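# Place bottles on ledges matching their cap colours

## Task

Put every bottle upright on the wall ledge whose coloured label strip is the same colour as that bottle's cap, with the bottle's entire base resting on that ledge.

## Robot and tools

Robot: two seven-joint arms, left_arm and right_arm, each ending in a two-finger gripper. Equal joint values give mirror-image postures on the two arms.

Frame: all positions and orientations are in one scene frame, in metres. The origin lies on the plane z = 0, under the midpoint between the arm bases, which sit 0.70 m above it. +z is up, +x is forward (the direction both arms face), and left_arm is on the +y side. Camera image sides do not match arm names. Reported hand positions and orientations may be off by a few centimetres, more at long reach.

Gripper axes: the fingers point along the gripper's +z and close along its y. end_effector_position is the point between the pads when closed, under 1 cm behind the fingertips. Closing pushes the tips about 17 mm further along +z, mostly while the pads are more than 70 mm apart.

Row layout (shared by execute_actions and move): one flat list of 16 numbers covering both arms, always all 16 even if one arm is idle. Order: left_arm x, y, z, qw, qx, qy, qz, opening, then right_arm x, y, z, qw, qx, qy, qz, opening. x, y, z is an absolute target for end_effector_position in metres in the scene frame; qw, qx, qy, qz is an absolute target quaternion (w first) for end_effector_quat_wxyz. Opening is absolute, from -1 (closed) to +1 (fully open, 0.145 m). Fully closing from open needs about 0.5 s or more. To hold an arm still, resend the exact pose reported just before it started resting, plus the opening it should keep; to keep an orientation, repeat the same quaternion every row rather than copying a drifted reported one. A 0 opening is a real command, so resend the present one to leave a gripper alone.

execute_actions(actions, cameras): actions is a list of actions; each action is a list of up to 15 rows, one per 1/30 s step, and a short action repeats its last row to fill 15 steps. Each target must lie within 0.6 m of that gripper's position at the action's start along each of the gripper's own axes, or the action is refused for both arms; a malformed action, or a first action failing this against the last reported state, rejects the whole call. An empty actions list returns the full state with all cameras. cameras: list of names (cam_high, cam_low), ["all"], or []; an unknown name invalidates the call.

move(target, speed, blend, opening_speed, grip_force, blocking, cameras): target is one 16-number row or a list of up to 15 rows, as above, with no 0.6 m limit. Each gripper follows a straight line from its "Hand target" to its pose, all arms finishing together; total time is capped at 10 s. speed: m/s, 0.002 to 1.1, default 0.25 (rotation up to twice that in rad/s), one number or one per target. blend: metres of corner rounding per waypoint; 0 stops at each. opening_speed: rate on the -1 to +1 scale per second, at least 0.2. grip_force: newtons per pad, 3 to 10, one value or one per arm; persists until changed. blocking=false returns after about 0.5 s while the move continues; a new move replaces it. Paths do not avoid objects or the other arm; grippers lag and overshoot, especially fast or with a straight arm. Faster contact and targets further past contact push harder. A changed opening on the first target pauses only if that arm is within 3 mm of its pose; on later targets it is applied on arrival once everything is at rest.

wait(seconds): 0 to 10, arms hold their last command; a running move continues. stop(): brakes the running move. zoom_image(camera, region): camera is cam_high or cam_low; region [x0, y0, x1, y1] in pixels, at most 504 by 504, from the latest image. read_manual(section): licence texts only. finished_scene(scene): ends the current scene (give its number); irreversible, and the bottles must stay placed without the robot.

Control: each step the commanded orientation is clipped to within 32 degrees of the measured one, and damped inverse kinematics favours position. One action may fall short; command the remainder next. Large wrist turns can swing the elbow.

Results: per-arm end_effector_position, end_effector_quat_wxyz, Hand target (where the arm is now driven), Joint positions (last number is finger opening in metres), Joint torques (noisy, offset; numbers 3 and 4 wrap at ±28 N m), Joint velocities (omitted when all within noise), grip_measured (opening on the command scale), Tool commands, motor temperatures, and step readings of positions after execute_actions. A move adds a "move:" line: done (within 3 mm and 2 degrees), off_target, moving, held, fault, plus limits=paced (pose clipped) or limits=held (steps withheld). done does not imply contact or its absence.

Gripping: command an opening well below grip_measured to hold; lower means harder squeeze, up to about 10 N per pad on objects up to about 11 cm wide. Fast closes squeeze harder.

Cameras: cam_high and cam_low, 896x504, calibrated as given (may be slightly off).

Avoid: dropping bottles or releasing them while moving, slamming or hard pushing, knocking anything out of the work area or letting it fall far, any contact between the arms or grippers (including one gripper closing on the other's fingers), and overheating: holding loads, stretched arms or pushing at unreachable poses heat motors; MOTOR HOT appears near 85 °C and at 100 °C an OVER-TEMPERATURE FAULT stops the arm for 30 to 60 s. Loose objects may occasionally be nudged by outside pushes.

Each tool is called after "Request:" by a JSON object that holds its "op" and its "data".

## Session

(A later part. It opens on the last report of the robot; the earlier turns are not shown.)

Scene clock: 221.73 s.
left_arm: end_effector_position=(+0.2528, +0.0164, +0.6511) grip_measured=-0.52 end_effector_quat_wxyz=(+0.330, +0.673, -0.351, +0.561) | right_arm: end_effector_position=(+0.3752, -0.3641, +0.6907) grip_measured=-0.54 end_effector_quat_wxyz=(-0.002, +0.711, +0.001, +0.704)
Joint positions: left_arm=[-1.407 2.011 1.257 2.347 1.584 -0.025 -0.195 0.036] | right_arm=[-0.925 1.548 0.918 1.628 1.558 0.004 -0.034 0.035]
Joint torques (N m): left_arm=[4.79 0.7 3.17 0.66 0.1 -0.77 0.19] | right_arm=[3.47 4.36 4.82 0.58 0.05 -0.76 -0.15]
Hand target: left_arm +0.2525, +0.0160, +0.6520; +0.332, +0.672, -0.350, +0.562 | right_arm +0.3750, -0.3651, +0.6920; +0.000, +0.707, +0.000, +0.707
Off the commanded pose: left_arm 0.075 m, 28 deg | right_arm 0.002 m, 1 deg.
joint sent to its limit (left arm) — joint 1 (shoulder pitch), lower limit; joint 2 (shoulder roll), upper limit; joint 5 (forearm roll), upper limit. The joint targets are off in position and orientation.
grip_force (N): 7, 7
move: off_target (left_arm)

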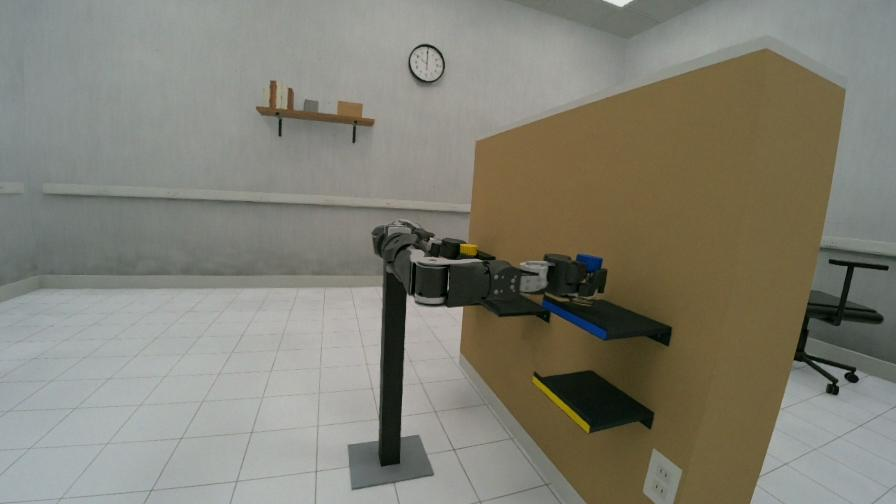

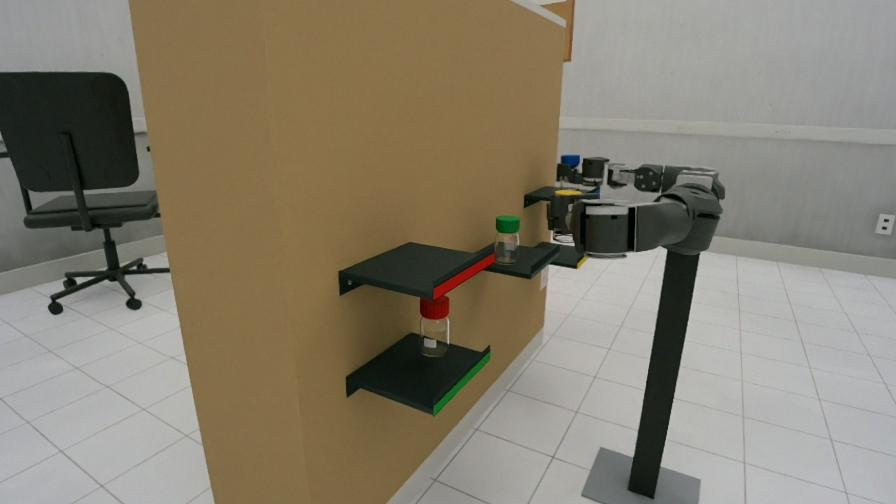

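Request:
{"op": "move", "data": {"target": [[0.27,0.12,0.60,0.183,0.683,-0.183,0.683,-0.9,0.375,-0.365,0.69,0,0.7071,0,0.7071,-0.9],[0.24,0.27,0.52,0,0.7071,0,0.7071,-0.9,0.375,-0.365,0.688,0,0.7071,0,0.7071,-0.9],[0.25,0.22,0.46,0,0.7071,0,0.7071,-0.9,0.375,-0.365,0.687,0,0.7071,0,0.7071,-0.9],[0.37,0.175,0.46,0.0923,0.701,-0.0923,0.701,-0.9,0.375,-0.365,0.686,0,0.7071,0,0.7071,-0.9]], "speed": 0.15, "blend": [0.02,0.02,0.02,0], "cameras": ["all"]}}

Request:
{"op": "zoom_image", "data": {"camera": "cam_high", "region": [530, 220, 650, 340]}}

Request:
{"op": "zoom_image", "data": {"camera": "cam_low", "region": [500, 130, 650, 280]}}

Scene clock: 248.60 s.
left_arm: end_effector_position=(+0.3705, +0.1754, +0.4610) grip_measured=-0.52 end_effector_quat_wxyz=(+0.091, +0.701, -0.091, +0.701) | right_arm: end_effector_position=(+0.3750, -0.3641, +0.6845) grip_measured=-0.54 end_effector_quat_wxyz=(-0.002, +0.711, +0.001, +0.704)
Joint positions: left_arm=[0.2 0.759 -0.721 1.469 0.754 -0.375 -0.194 0.036] | right_arm=[-0.954 1.548 0.918 1.628 1.558 -0.025 -0.034 0.035]
Joint torques (N m): left_arm=[5.47 3.36 1.89 3.25 0.06 -0.79 0.23] | right_arm=[3.52 4.44 4.72 0.36 0.04 -0.79 -0.12]
Hand target: left_arm +0.3700, +0.1750, +0.4600; +0.092, +0.701, -0.092, +0.701 | right_arm +0.3750, -0.3651, +0.6860; +0.000, +0.707, +0.000, +0.707
Off the commanded pose: left_arm 0.001 m, 0 deg | right_arm 0.002 m, 1 deg.
grip_force (N): 7, 7
move: done

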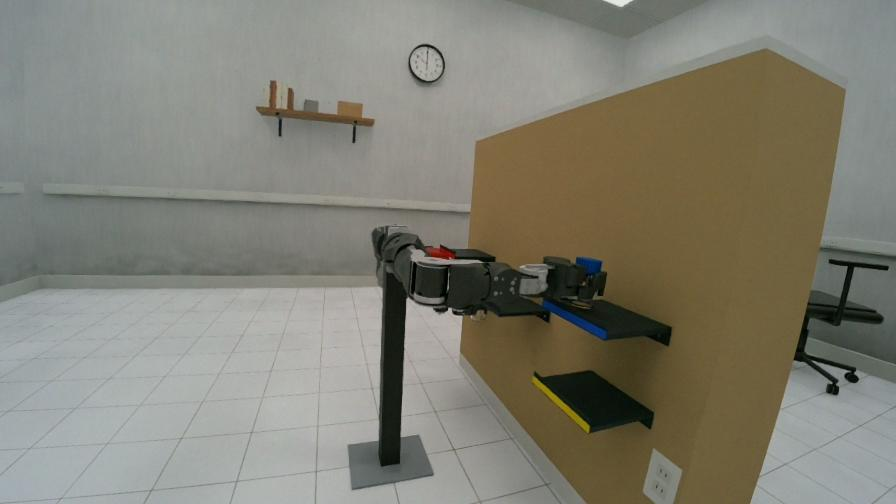

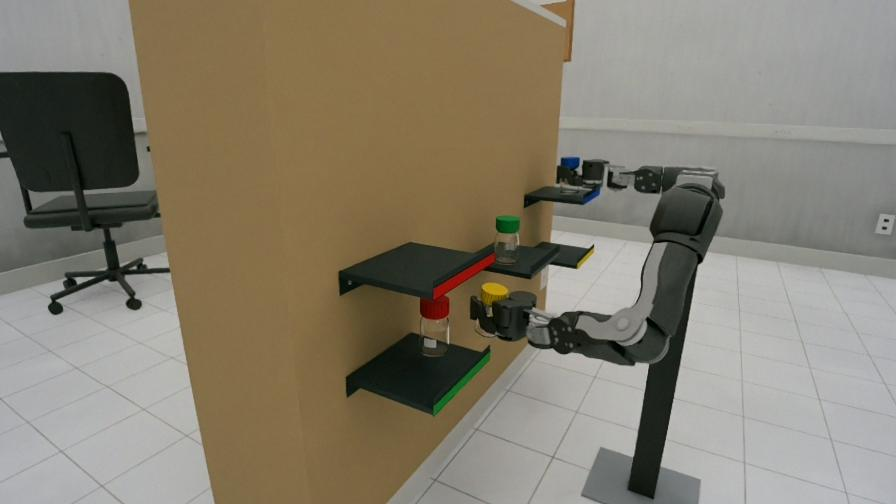

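Scaled by 4.200 from the camera's 896x504 image, which has a finer 1280x720 frame.

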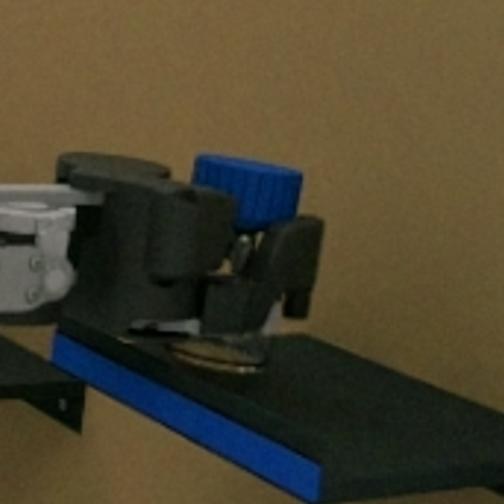

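Scaled by 3.360 from the camera's 896x504 image, which has a finer 1280x720 frame.

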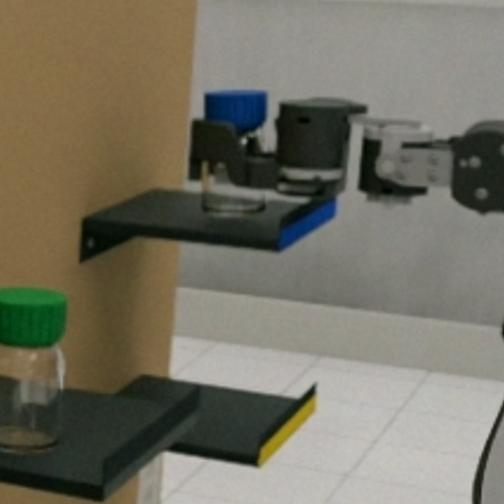

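Request:
{"op": "move", "data": {"target": [[0.32,0.11,0.56,0.1698,0.7291,-0.1953,0.6336,-0.9,0.375,-0.365,0.682,0,0.7071,0,0.7071,-0.9],[0.28,0.10,0.61,0.1698,0.7291,-0.1953,0.6336,-0.9,0.375,-0.365,0.680,0,0.7071,0,0.7071,-0.9],[0.285,-0.05,0.64,0.1698,0.7291,-0.1953,0.6336,-0.9,0.375,-0.365,0.678,0,0.7071,0,0.7071,-0.9]], "speed": 0.12, "blend": [0.02,0.02,0], "cameras": ["all"]}}

Request:
{"op": "zoom_image", "data": {"camera": "cam_high", "region": [430, 220, 650, 340]}}

Request:
{"op": "zoom_image", "data": {"camera": "cam_low", "region": [500, 130, 650, 280]}}

Scene clock: 269.80 s.
left_arm: end_effector_position=(+0.2839, -0.0511, +0.6398) grip_measured=-0.53 end_effector_quat_wxyz=(+0.174, +0.729, -0.197, +0.632) | right_arm: end_effector_position=(+0.3746, -0.3646, +0.6782) grip_measured=-0.54 end_effector_quat_wxyz=(-0.002, +0.708, +0.000, +0.706)
Joint positions: left_arm=[0.668 0.207 -0.998 2.226 1.058 0.748 -1.078 0.036] | right_arm=[-0.991 1.549 0.918 1.626 1.558 -0.07 -0.034 0.035]
Joint torques (N m): left_arm=[6.21 -1.23 1.46 2.69 -0.39 -0.38 -0.01] | right_arm=[3.28 5.02 4.42 0.35 0.07 -0.61 -0.13]
Hand target: left_arm +0.2850, -0.0500, +0.6400; +0.170, +0.729, -0.195, +0.634 | right_arm +0.3750, -0.3650, +0.6780; +0.000, +0.707, +0.000, +0.707
Off the commanded pose: left_arm 0.002 m, 1 deg | right_arm 0.001 m, 0 deg.
grip_force (N): 7, 7
move: done

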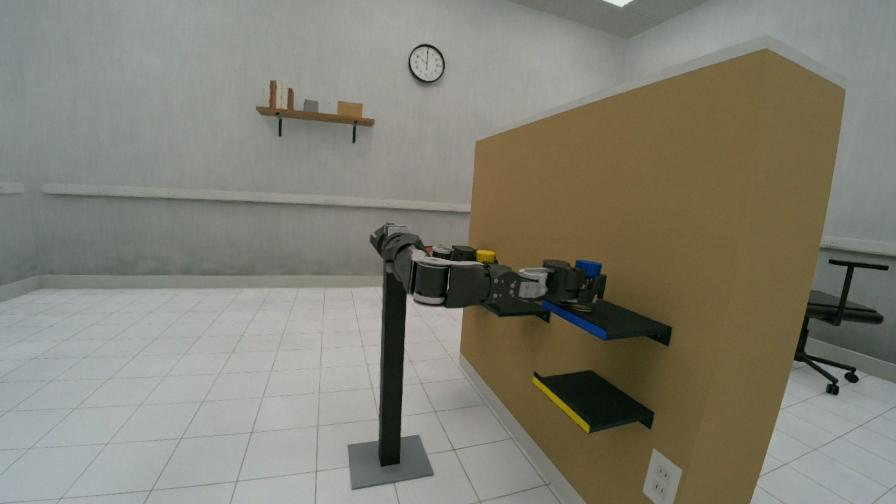

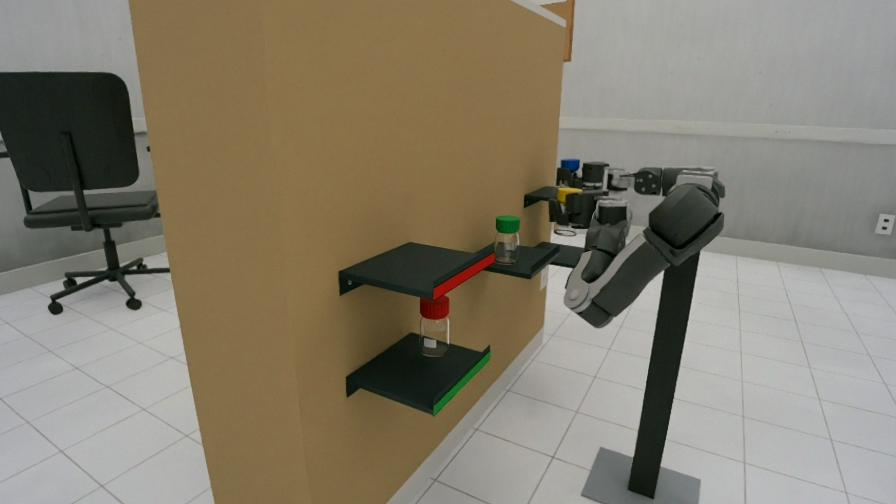

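Scaled by 2.291 from the camera's 896x504 image, which has a finer 1280x720 frame.

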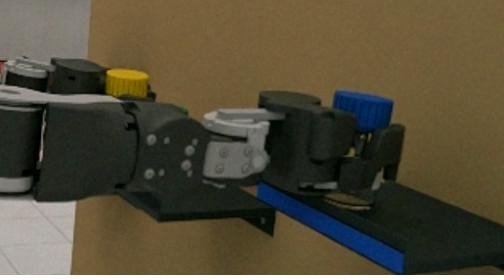

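Scaled by 3.360 from the camera's 896x504 image, which has a finer 1280x720 frame.

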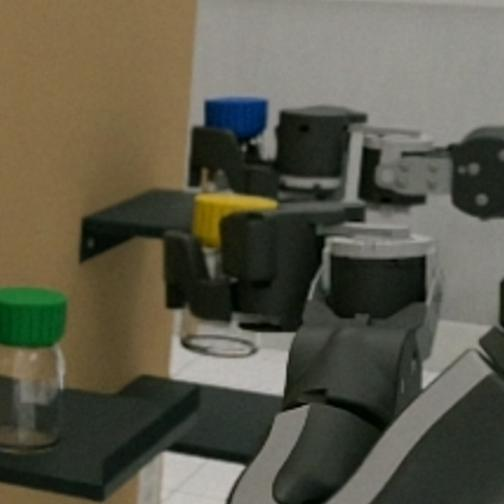

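Request:
{"op": "move", "data": {"target": [[0.33,-0.06,0.635,0.1285,0.7392,-0.1491,0.6441,-0.9,0.375,-0.365,0.675,0,0.7071,0,0.7071,-0.9],[0.39,-0.077,0.62,0.0856,0.7483,-0.0985,0.6504,-0.9,0.375,-0.365,0.672,0,0.7071,0,0.7071,-0.9]], "speed": 0.08, "blend": [0.02,0], "cameras": ["all"]}}

Request:
{"op": "zoom_image", "data": {"camera": "cam_high", "region": [430, 220, 650, 340]}}

Request:
{"op": "zoom_image", "data": {"camera": "cam_low", "region": [480, 130, 630, 280]}}

Scene clock: 288.30 s.
left_arm: end_effector_position=(+0.3901, -0.0756, +0.6181) grip_measured=-0.53 end_effector_quat_wxyz=(+0.084, +0.751, -0.097, +0.647) | right_arm: end_effector_position=(+0.3749, -0.3643, +0.6778) grip_measured=-0.54 end_effector_quat_wxyz=(-0.002, +0.700, +0.001, +0.714)
Joint positions: left_arm=[0.849 -0.022 -1.014 1.592 0.908 0.518 -1.017 0.036] | right_arm=[-1.012 1.553 0.918 1.624 1.557 -0.114 -0.035 0.035]
Joint torques (N m): left_arm=[9.3 -2.7 1.39 3.58 -0.46 -0.58 0.23] | right_arm=[2.39 4.65 3.56 0.34 0.09 -0.17 -0.11]
Hand target: left_arm +0.3900, -0.0770, +0.6200; +0.086, +0.748, -0.098, +0.650 | right_arm +0.3749, -0.3650, +0.6720; +0.000, +0.707, +0.000, +0.707
Off the commanded pose: left_arm 0.002 m, 1 deg | right_arm 0.006 m, 1 deg.
grip_force (N): 7, 7
move: off_target (right_arm)

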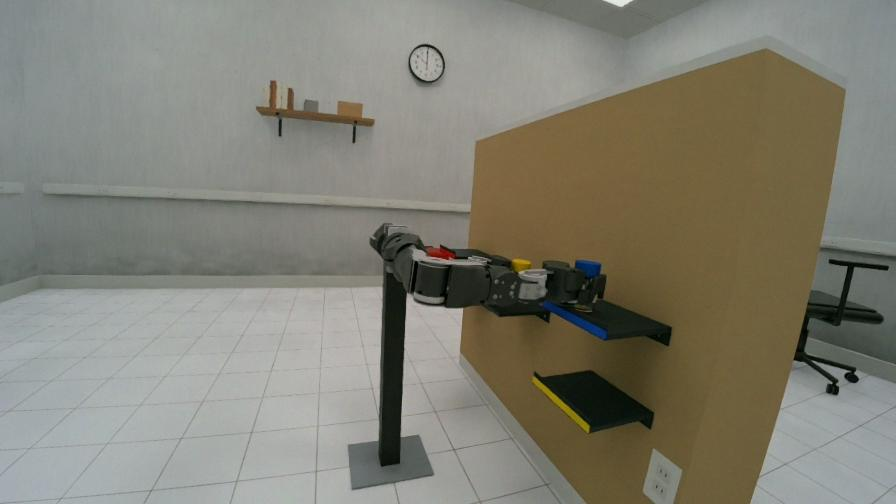

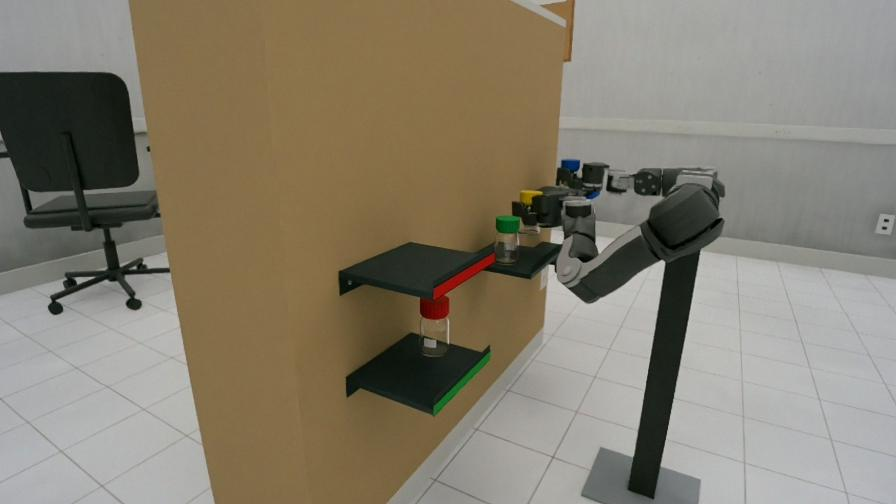

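Scaled by 2.291 from the camera's 896x504 image, which has a finer 1280x720 frame.

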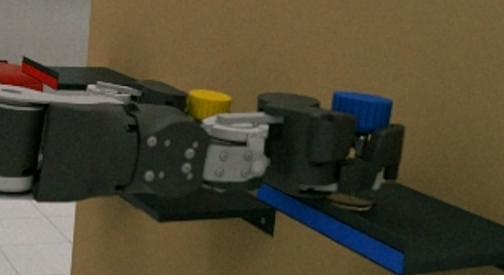

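Scaled by 3.360 from the camera's 896x504 image, which has a finer 1280x720 frame.

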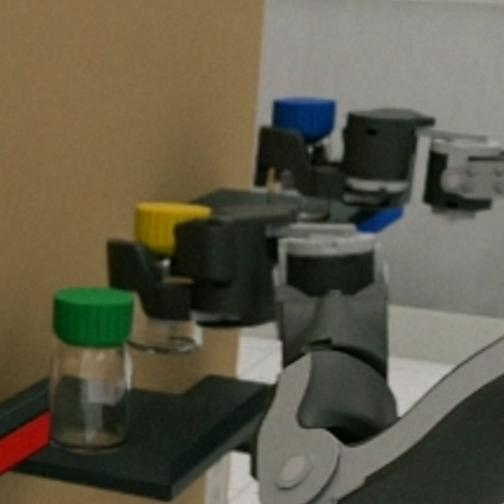

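Request:
{"op": "move", "data": {"target": [0.39,-0.077,0.62,0.0856,0.7483,-0.0985,0.6504,-0.9,0.375,-0.365,0.676,0,0.7071,0,0.7071,0.3], "opening_speed": 0.6, "speed": 0.03, "cameras": ["all"]}}

Request:
{"op": "zoom_image", "data": {"camera": "cam_high", "region": [430, 220, 650, 340]}}

Request:
{"op": "zoom_image", "data": {"camera": "cam_low", "region": [480, 130, 630, 280]}}

Scene clock: 298.17 s.
left_arm: end_effector_position=(+0.3901, -0.0756, +0.6181) grip_measured=-0.53 end_effector_quat_wxyz=(+0.084, +0.751, -0.097, +0.647) | right_arm: end_effector_position=(+0.3751, -0.3643, +0.6766) grip_measured=+0.30 end_effector_quat_wxyz=(-0.002, +0.706, +0.001, +0.708)
Joint positions: left_arm=[0.849 -0.022 -1.014 1.592 0.908 0.518 -1.017 0.036] | right_arm=[-1.005 1.553 0.918 1.624 1.557 -0.089 -0.035 0.098]
Joint velocities: left_arm=[-0.209 -0.011 -0.002 -0.007 -0.051 -0.037 0.022 0] | right_arm=[within noise]
Joint torques (N m): left_arm=[9.35 -2.68 1.37 3.52 -0.45 -0.59 0.22] | right_arm=[3.68 4.1 4.96 0.55 0.08 -0.32 -0.13]
Hand target: left_arm +0.3900, -0.0770, +0.6200; +0.086, +0.748, -0.098, +0.650 | right_arm +0.3750, -0.3650, +0.6760; +0.000, +0.707, +0.000, +0.707
Off the commanded pose: left_arm 0.002 m, 1 deg | right_arm 0.001 m, 0 deg.
grip_force (N): 7, 7
move: done

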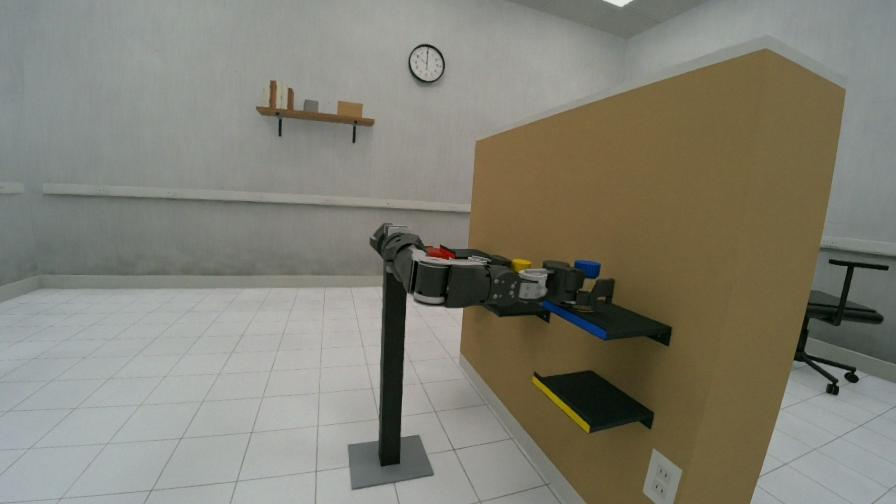

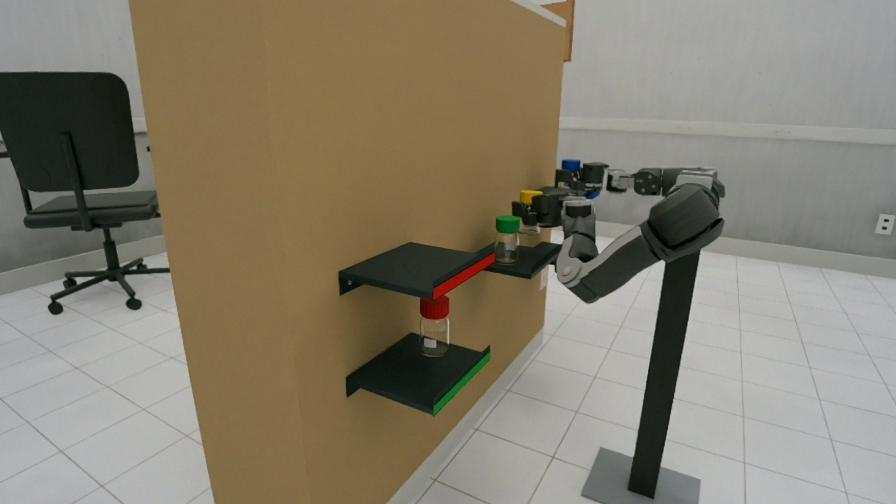

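Scaled by 2.291 from the camera's 896x504 image, which has a finer 1280x720 frame.

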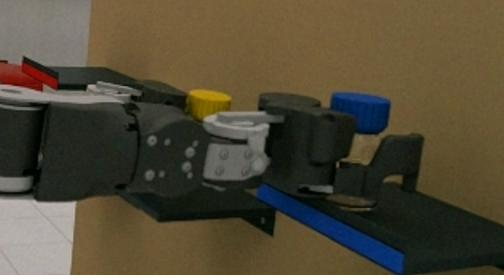

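Scaled by 3.360 from the camera's 896x504 image, which has a finer 1280x720 frame.

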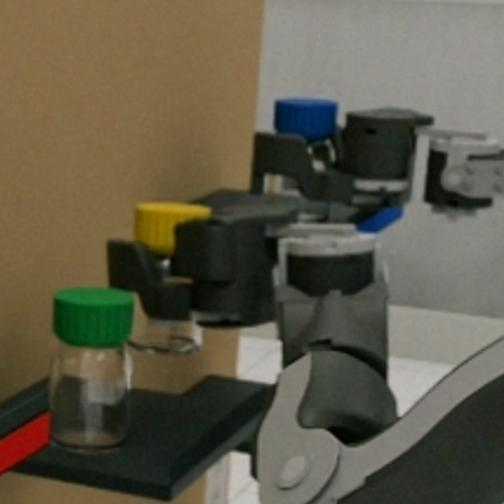

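Request:
{"op": "move", "data": {"target": [[0.39,-0.077,0.605,0.0856,0.7483,-0.0985,0.6504,-0.9,0.34,-0.365,0.682,0,0.7071,0,0.7071,0.3],[0.385,-0.077,0.596,0.0856,0.7483,-0.0985,0.6504,-0.9,0.27,-0.365,0.69,0,0.7071,0,0.7071,0.3]], "blend": [0.015,0], "speed": 0.07, "cameras": ["all"]}}

Request:
{"op": "zoom_image", "data": {"camera": "cam_high", "region": [430, 220, 650, 340]}}

Request:
{"op": "zoom_image", "data": {"camera": "cam_low", "region": [480, 130, 630, 280]}}

Scene clock: 306.90 s.
left_arm: end_effector_position=(+0.3858, -0.0774, +0.5956) grip_measured=-0.53 end_effector_quat_wxyz=(+0.085, +0.750, -0.100, +0.648) | right_arm: end_effector_position=(+0.2700, -0.3659, +0.6892) grip_measured=+0.30 end_effector_quat_wxyz=(+0.000, +0.707, -0.003, +0.708)
Joint positions: left_arm=[0.813 0.007 -1.079 1.576 0.884 0.433 -1.004 0.036] | right_arm=[-1.034 1.006 1.256 1.992 1.377 0.245 0.117 0.098]
Joint torques (N m): left_arm=[7.58 -1.94 1.51 4.9 -0.48 -0.6 0.03] | right_arm=[0.44 4.13 5.2 1.22 0.17 -0.3 0.18]
Motor temperatures (°C): left_arm=[26 21 24 22 22 25 21] | right_arm=[21 24 25 19 20 21 21]
Hand target: left_arm +0.3850, -0.0770, +0.5959; +0.086, +0.748, -0.099, +0.650 | right_arm +0.2700, -0.3650, +0.6900; +0.000, +0.707, +0.000, +0.707
Off the commanded pose: left_arm 0.001 m, 0 deg | right_arm 0.001 m, 0 deg.
grip_force (N): 7, 7
move: done

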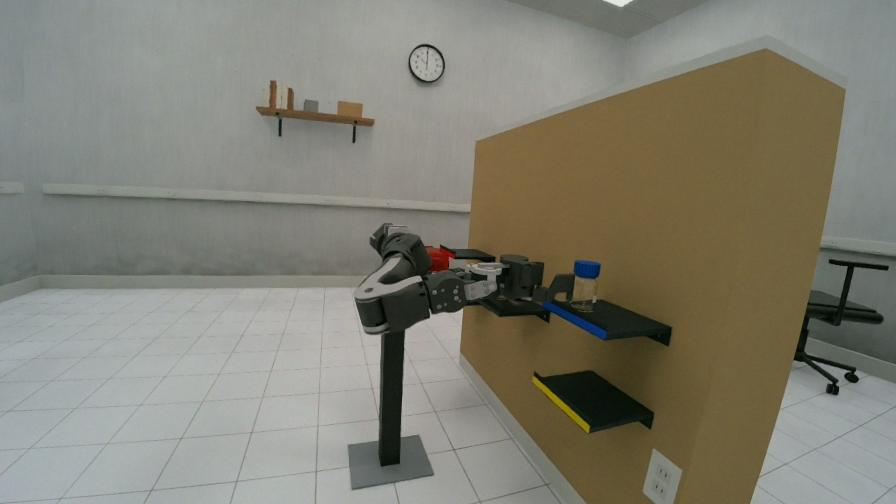

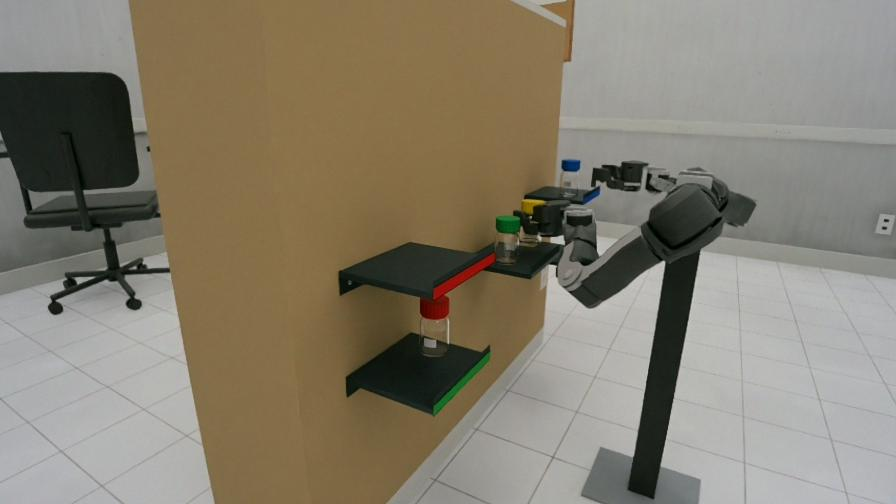

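Scaled by 2.291 from the camera's 896x504 image, which has a finer 1280x720 frame.

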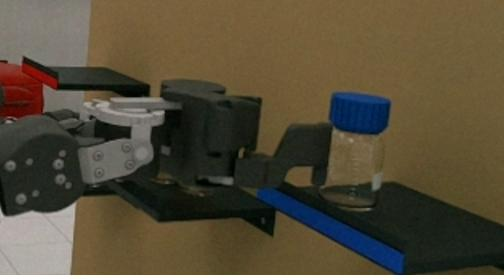

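Scaled by 3.360 from the camera's 896x504 image, which has a finer 1280x720 frame.

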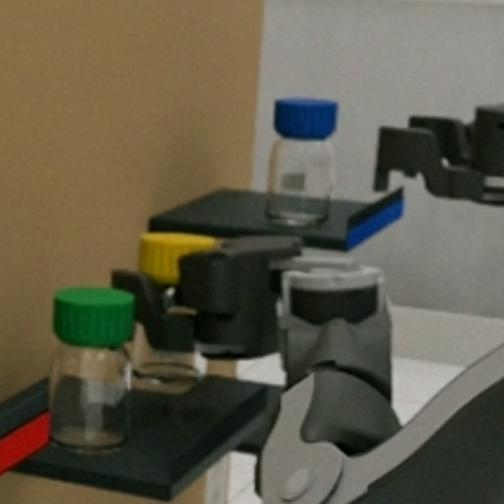

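Request:
{"op": "move", "data": {"target": [[0.385,-0.077,0.587,0.0856,0.7483,-0.0985,0.6504,-0.9,0.25,-0.34,0.62,0,0.7071,0,0.7071,0.3]], "speed": 0.05, "cameras": ["all"]}}

Request:
{"op": "zoom_image", "data": {"camera": "cam_high", "region": [430, 220, 650, 340]}}

Request:
{"op": "zoom_image", "data": {"camera": "cam_low", "region": [480, 130, 630, 280]}}

Scene clock: 317.70 s.
left_arm: end_effector_position=(+0.3847, -0.0775, +0.5891) grip_measured=-0.53 end_effector_quat_wxyz=(+0.087, +0.748, -0.098, +0.650) | right_arm: end_effector_position=(+0.2501, -0.3401, +0.6206) grip_measured=+0.30 end_effector_quat_wxyz=(-0.001, +0.708, +0.001, +0.707)
Joint positions: left_arm=[0.807 0.018 -1.105 1.57 0.88 0.393 -1.004 0.036] | right_arm=[-1.048 0.835 0.952 2.086 1.168 -0.008 0.114 0.098]
Joint torques (N m): left_arm=[7.61 -1.89 1.47 3.18 -0.43 -0.6 0.17] | right_arm=[0.25 2.78 2.78 2.25 0.12 -0.54 -0.14]
Hand target: left_arm +0.3850, -0.0770, +0.5870; +0.086, +0.748, -0.098, +0.650 | right_arm +0.2500, -0.3400, +0.6201; +0.000, +0.707, +0.000, +0.707
Off the commanded pose: left_arm 0.002 m, 0 deg | right_arm 0.001 m, 0 deg.
grip_force (N): 7, 7
move: done

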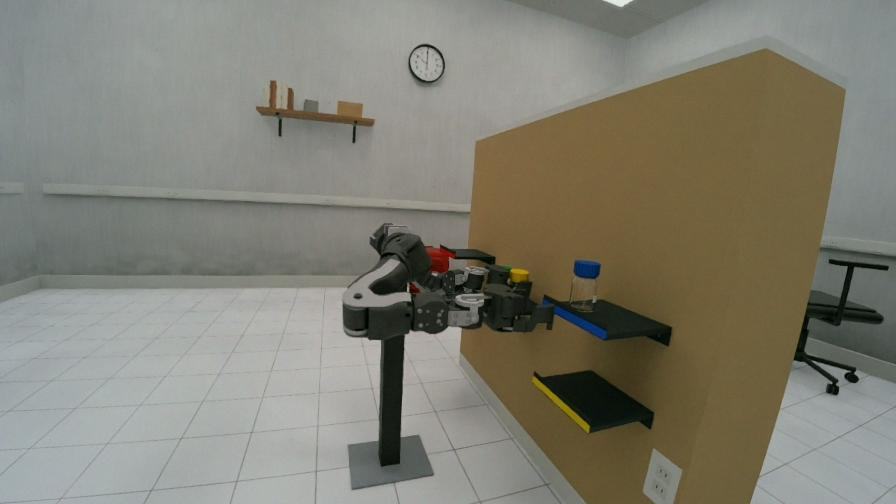

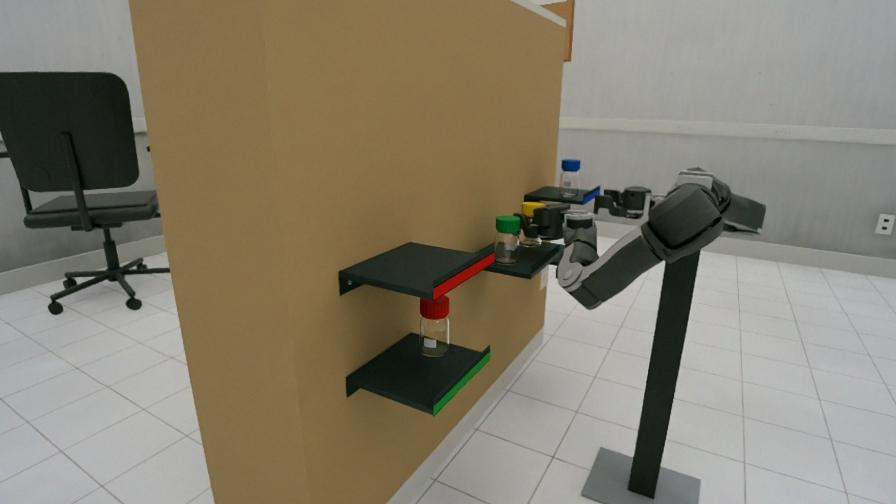

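Scaled by 2.291 from the camera's 896x504 image, which has a finer 1280x720 frame.

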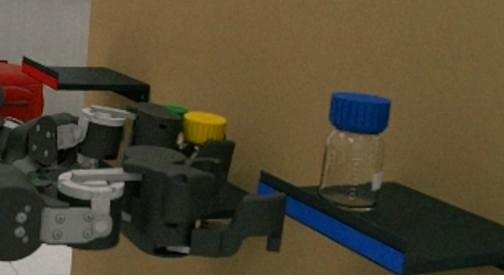

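Scaled by 3.360 from the camera's 896x504 image, which has a finer 1280x720 frame.

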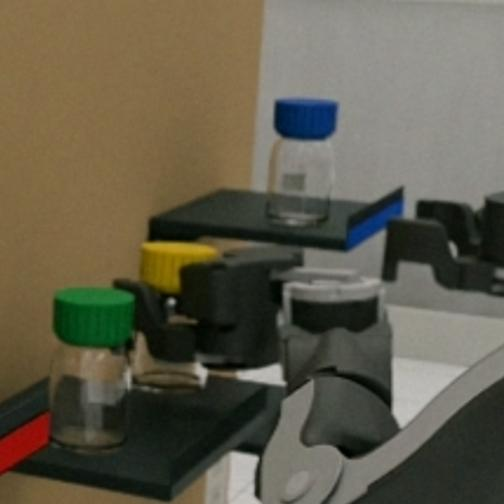

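Request:
{"op": "move", "data": {"target": [[0.385,-0.077,0.581,0.0856,0.7483,-0.0985,0.6504,-0.9,0.25,-0.33,0.56,0,0.7071,0,0.7071,0.3]], "speed": 0.05, "cameras": ["all"]}}

Request:
{"op": "zoom_image", "data": {"camera": "cam_low", "region": [480, 180, 580, 280]}}

Scene clock: 327.53 s.
left_arm: end_effector_position=(+0.3848, -0.0771, +0.5831) grip_measured=-0.53 end_effector_quat_wxyz=(+0.085, +0.748, -0.098, +0.651) | right_arm: end_effector_position=(+0.2503, -0.3296, +0.5609) grip_measured=+0.30 end_effector_quat_wxyz=(-0.001, +0.707, +0.001, +0.707)
Joint positions: left_arm=[0.805 0.026 -1.126 1.558 0.88 0.366 -1.004 0.036] | right_arm=[-0.925 0.789 0.625 1.981 0.978 -0.197 0.101 0.098]
Joint torques (N m): left_arm=[7.58 -1.86 1.48 3.17 -0.4 -0.6 0.22] | right_arm=[0.33 3.1 2.71 2.4 0.12 -0.53 -0.08]
Hand target: left_arm +0.3850, -0.0769, +0.5809; +0.085, +0.748, -0.099, +0.650 | right_arm +0.2500, -0.3300, +0.5600; +0.000, +0.707, +0.000, +0.707
Off the commanded pose: left_arm 0.002 m, 0 deg | right_arm 0.001 m, 0 deg.
grip_force (N): 7, 7
move: done

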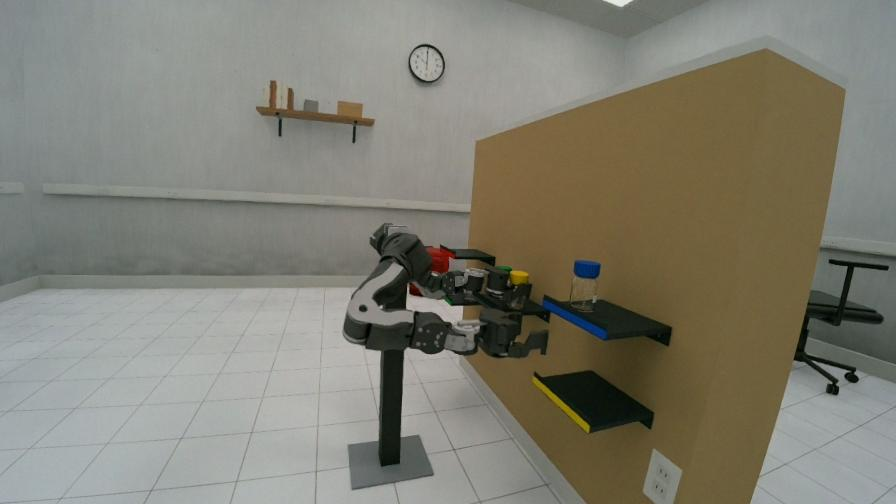

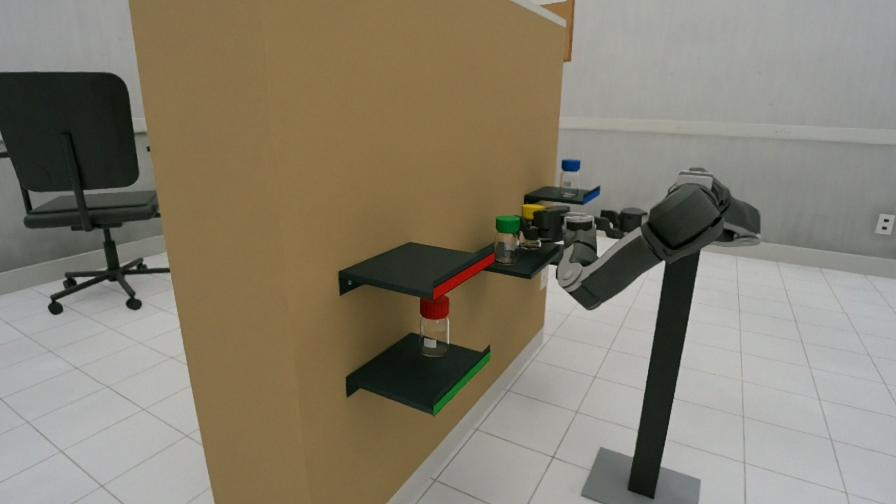

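Scaled by 5.040 from the camera's 896x504 image, which has a finer 1280x720 frame.

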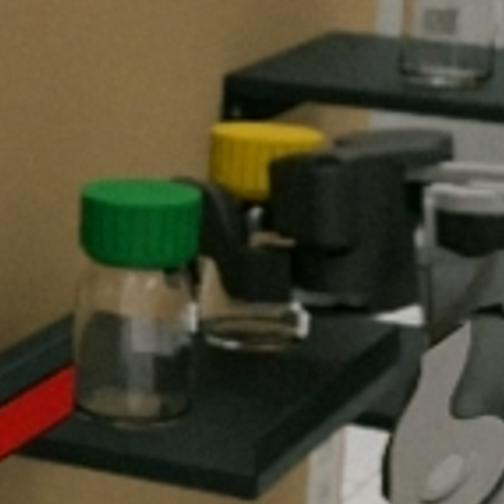

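Request:
{"op": "move", "data": {"target": [[0.385,-0.077,0.5755,0.0856,0.7483,-0.0985,0.6504,-0.9,0.25,-0.32,0.53,0,0.7071,0,0.7071,0.3]], "speed": 0.05, "cameras": ["cam_low"]}}

Request:
{"op": "zoom_image", "data": {"camera": "cam_low", "region": [480, 180, 580, 280]}}

Scene clock: 337.27 s.
left_arm: end_effector_position=(+0.3848, -0.0772, +0.5774) grip_measured=-0.53 end_effector_quat_wxyz=(+0.086, +0.748, -0.098, +0.650) | right_arm: end_effector_position=(+0.2503, -0.3196, +0.5308) grip_measured=+0.30 end_effector_quat_wxyz=(-0.001, +0.707, +0.001, +0.707)
Joint positions: left_arm=[0.802 0.033 -1.142 1.547 0.88 0.341 -1.001 0.036] | right_arm=[-0.835 0.737 0.469 1.917 0.869 -0.264 0.093 0.098]
Joint torques (N m): left_arm=[7.66 -1.86 1.51 3.21 -0.41 -0.6 0.22] | right_arm=[0.33 3.26 2.61 2.62 0.11 -0.54 -0.07]
Hand target: left_arm +0.3850, -0.0770, +0.5754; +0.086, +0.748, -0.099, +0.650 | right_arm +0.2500, -0.3200, +0.5300; +0.000, +0.707, +0.000, +0.707
Off the commanded pose: left_arm 0.002 m, 0 deg | right_arm 0.001 m, 0 deg.
grip_force (N): 7, 7
move: done
Images, in order (width x height): cam_low 896x504.

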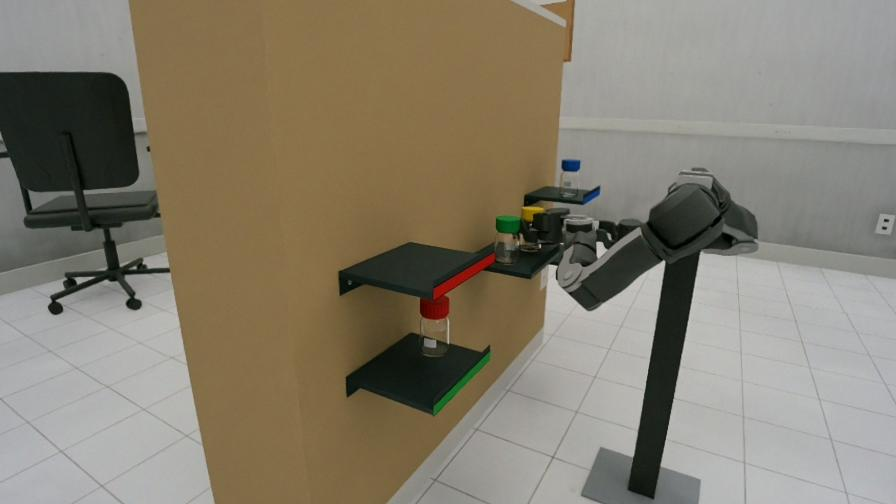

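Scaled by 5.040 from the camera's 896x504 image, which has a finer 1280x720 frame.

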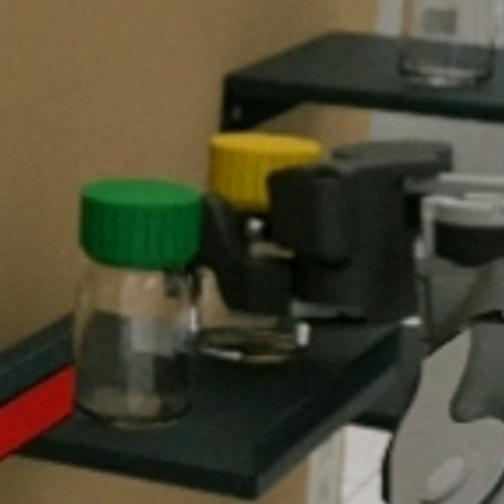

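Request:
{"op": "move", "data": {"target": [[0.385,-0.077,0.5695,0.0856,0.7483,-0.0985,0.6504,-0.9,0.25,-0.30,0.53,0,0.7071,0,0.7071,0.3]], "speed": 0.04, "cameras": ["cam_low"]}}

Request:
{"op": "zoom_image", "data": {"camera": "cam_low", "region": [480, 180, 580, 280]}}

Scene clock: 347.33 s.
left_arm: end_effector_position=(+0.3852, -0.0774, +0.5764) grip_measured=-0.53 end_effector_quat_wxyz=(+0.089, +0.743, -0.094, +0.656) | right_arm: end_effector_position=(+0.2501, -0.3004, +0.5315) grip_measured=+0.30 end_effector_quat_wxyz=(+0.000, +0.705, +0.001, +0.709)
Joint positions: left_arm=[0.802 0.036 -1.155 1.538 0.87 0.308 -0.997 0.036] | right_arm=[-0.826 0.711 0.416 1.985 0.807 -0.254 0.02 0.098]
Joint torques (N m): left_arm=[6.58 -1.46 1.09 2.45 -0.21 -0.34 0.25] | right_arm=[0.3 3.49 2.02 3.25 0.07 -0.34 -0.16]
Hand target: left_arm +0.3850, -0.0769, +0.5695; +0.086, +0.748, -0.098, +0.650 | right_arm +0.2500, -0.3000, +0.5299; +0.000, +0.707, +0.000, +0.707
Off the commanded pose: left_arm 0.007 m, 1 deg | right_arm 0.002 m, 0 deg.
grip_force (N): 7, 7
move: off_target (left_arm)
Images, in order (width x height): cam_low 896x504.

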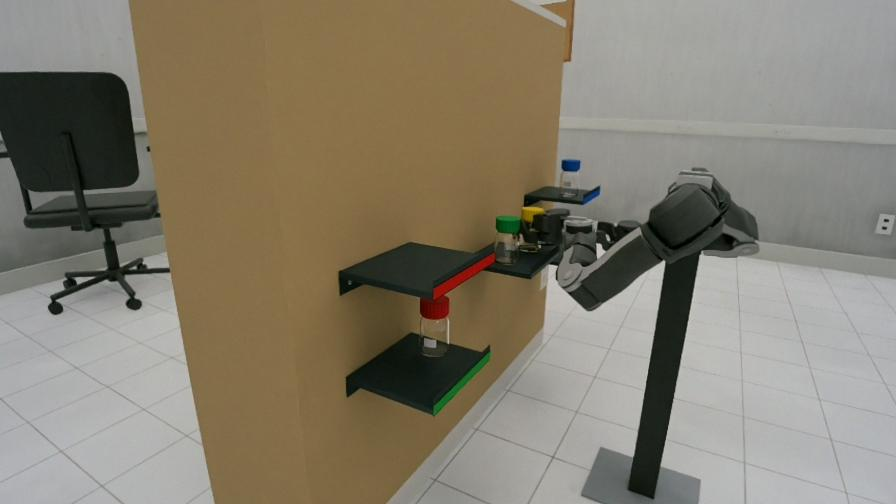

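Scaled by 5.040 from the camera's 896x504 image, which has a finer 1280x720 frame.

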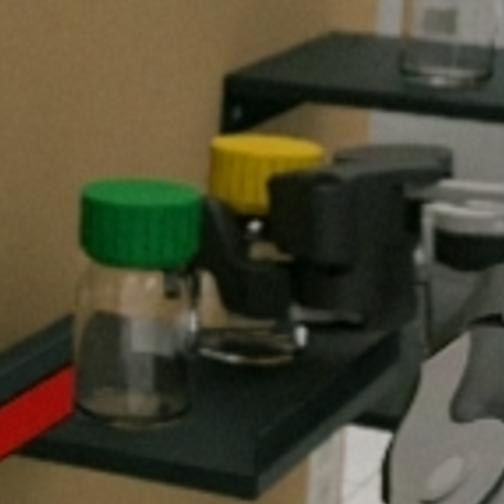

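Request:
{"op": "move", "data": {"target": [0.385,-0.077,0.5745,0.0856,0.7483,-0.0985,0.6504,0.15,0.25,-0.28,0.55,0,0.7071,0,0.7071,0.3], "speed": 0.04, "opening_speed": 0.6, "cameras": ["all"]}}

Request:
{"op": "zoom_image", "data": {"camera": "cam_low", "region": [480, 180, 580, 280]}}

Request:
{"op": "zoom_image", "data": {"camera": "cam_high", "region": [450, 240, 570, 340]}}

Scene clock: 358.03 s.
left_arm: end_effector_position=(+0.3848, -0.0778, +0.5745) grip_measured=+0.15 end_effector_quat_wxyz=(+0.086, +0.747, -0.099, +0.651) | right_arm: end_effector_position=(+0.2499, -0.2784, +0.5497) grip_measured=+0.30 end_effector_quat_wxyz=(-0.004, +0.706, +0.000, +0.708)
Joint positions: left_arm=[0.803 0.036 -1.155 1.539 0.88 0.324 -0.997 0.087] | right_arm=[-0.852 0.711 0.419 2.126 0.794 -0.177 -0.076 0.098]
Joint torques (N m): left_arm=[8.27 -2.02 2.41 4.37 -0.23 -0.31 0.06] | right_arm=[-0.01 3.42 3.78 3.19 0.02 -0.32 -0.13]
Hand target: left_arm +0.3850, -0.0770, +0.5744; +0.086, +0.748, -0.099, +0.650 | right_arm +0.2500, -0.2800, +0.5501; +0.000, +0.707, +0.000, +0.707
Off the commanded pose: left_arm 0.001 m, 0 deg | right_arm 0.002 m, 0 deg.
grip_force (N): 7, 7
move: done

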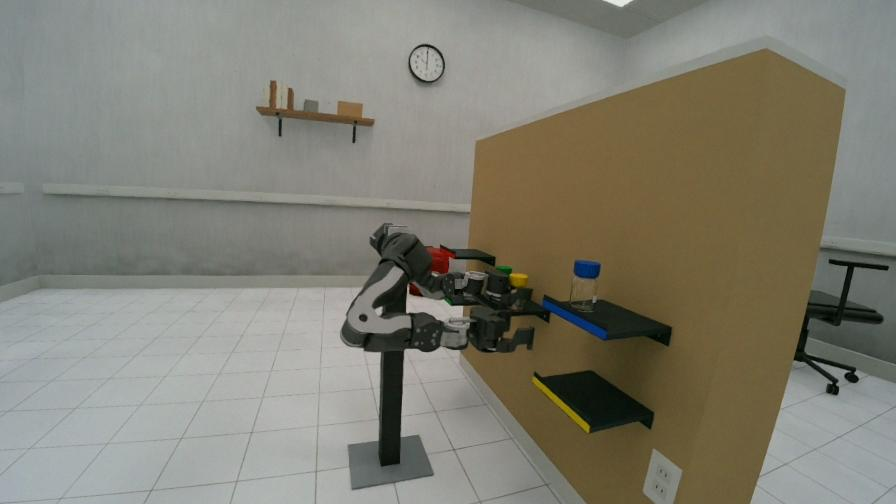

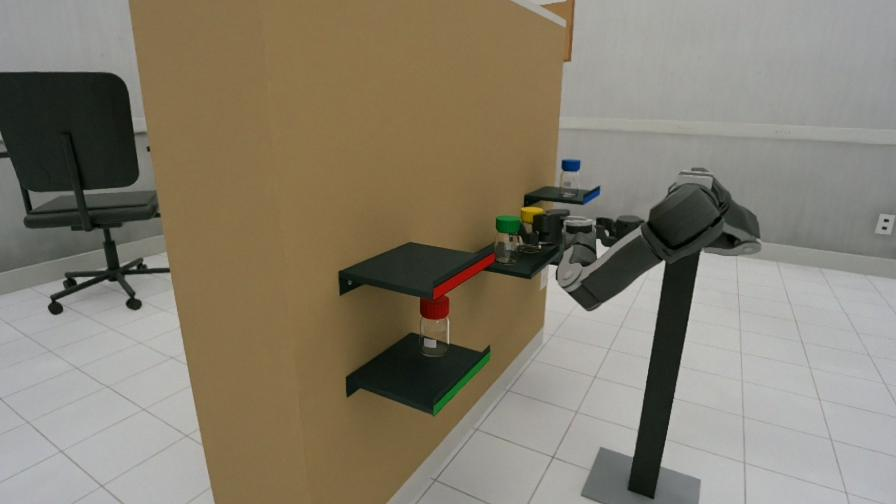

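Scaled by 5.040 from the camera's 896x504 image, which has a finer 1280x720 frame.

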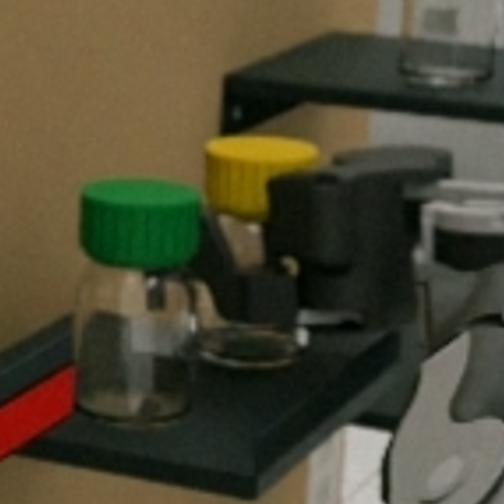

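Scaled by 4.200 from the camera's 896x504 image, which has a finer 1280x720 frame.

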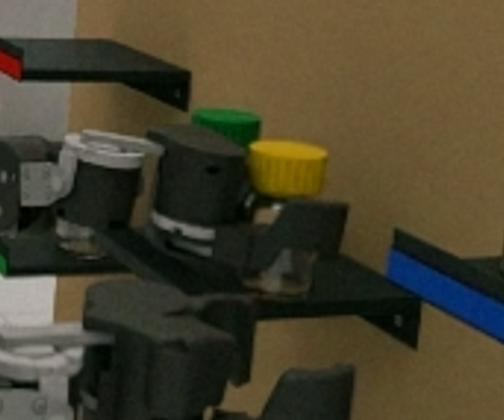

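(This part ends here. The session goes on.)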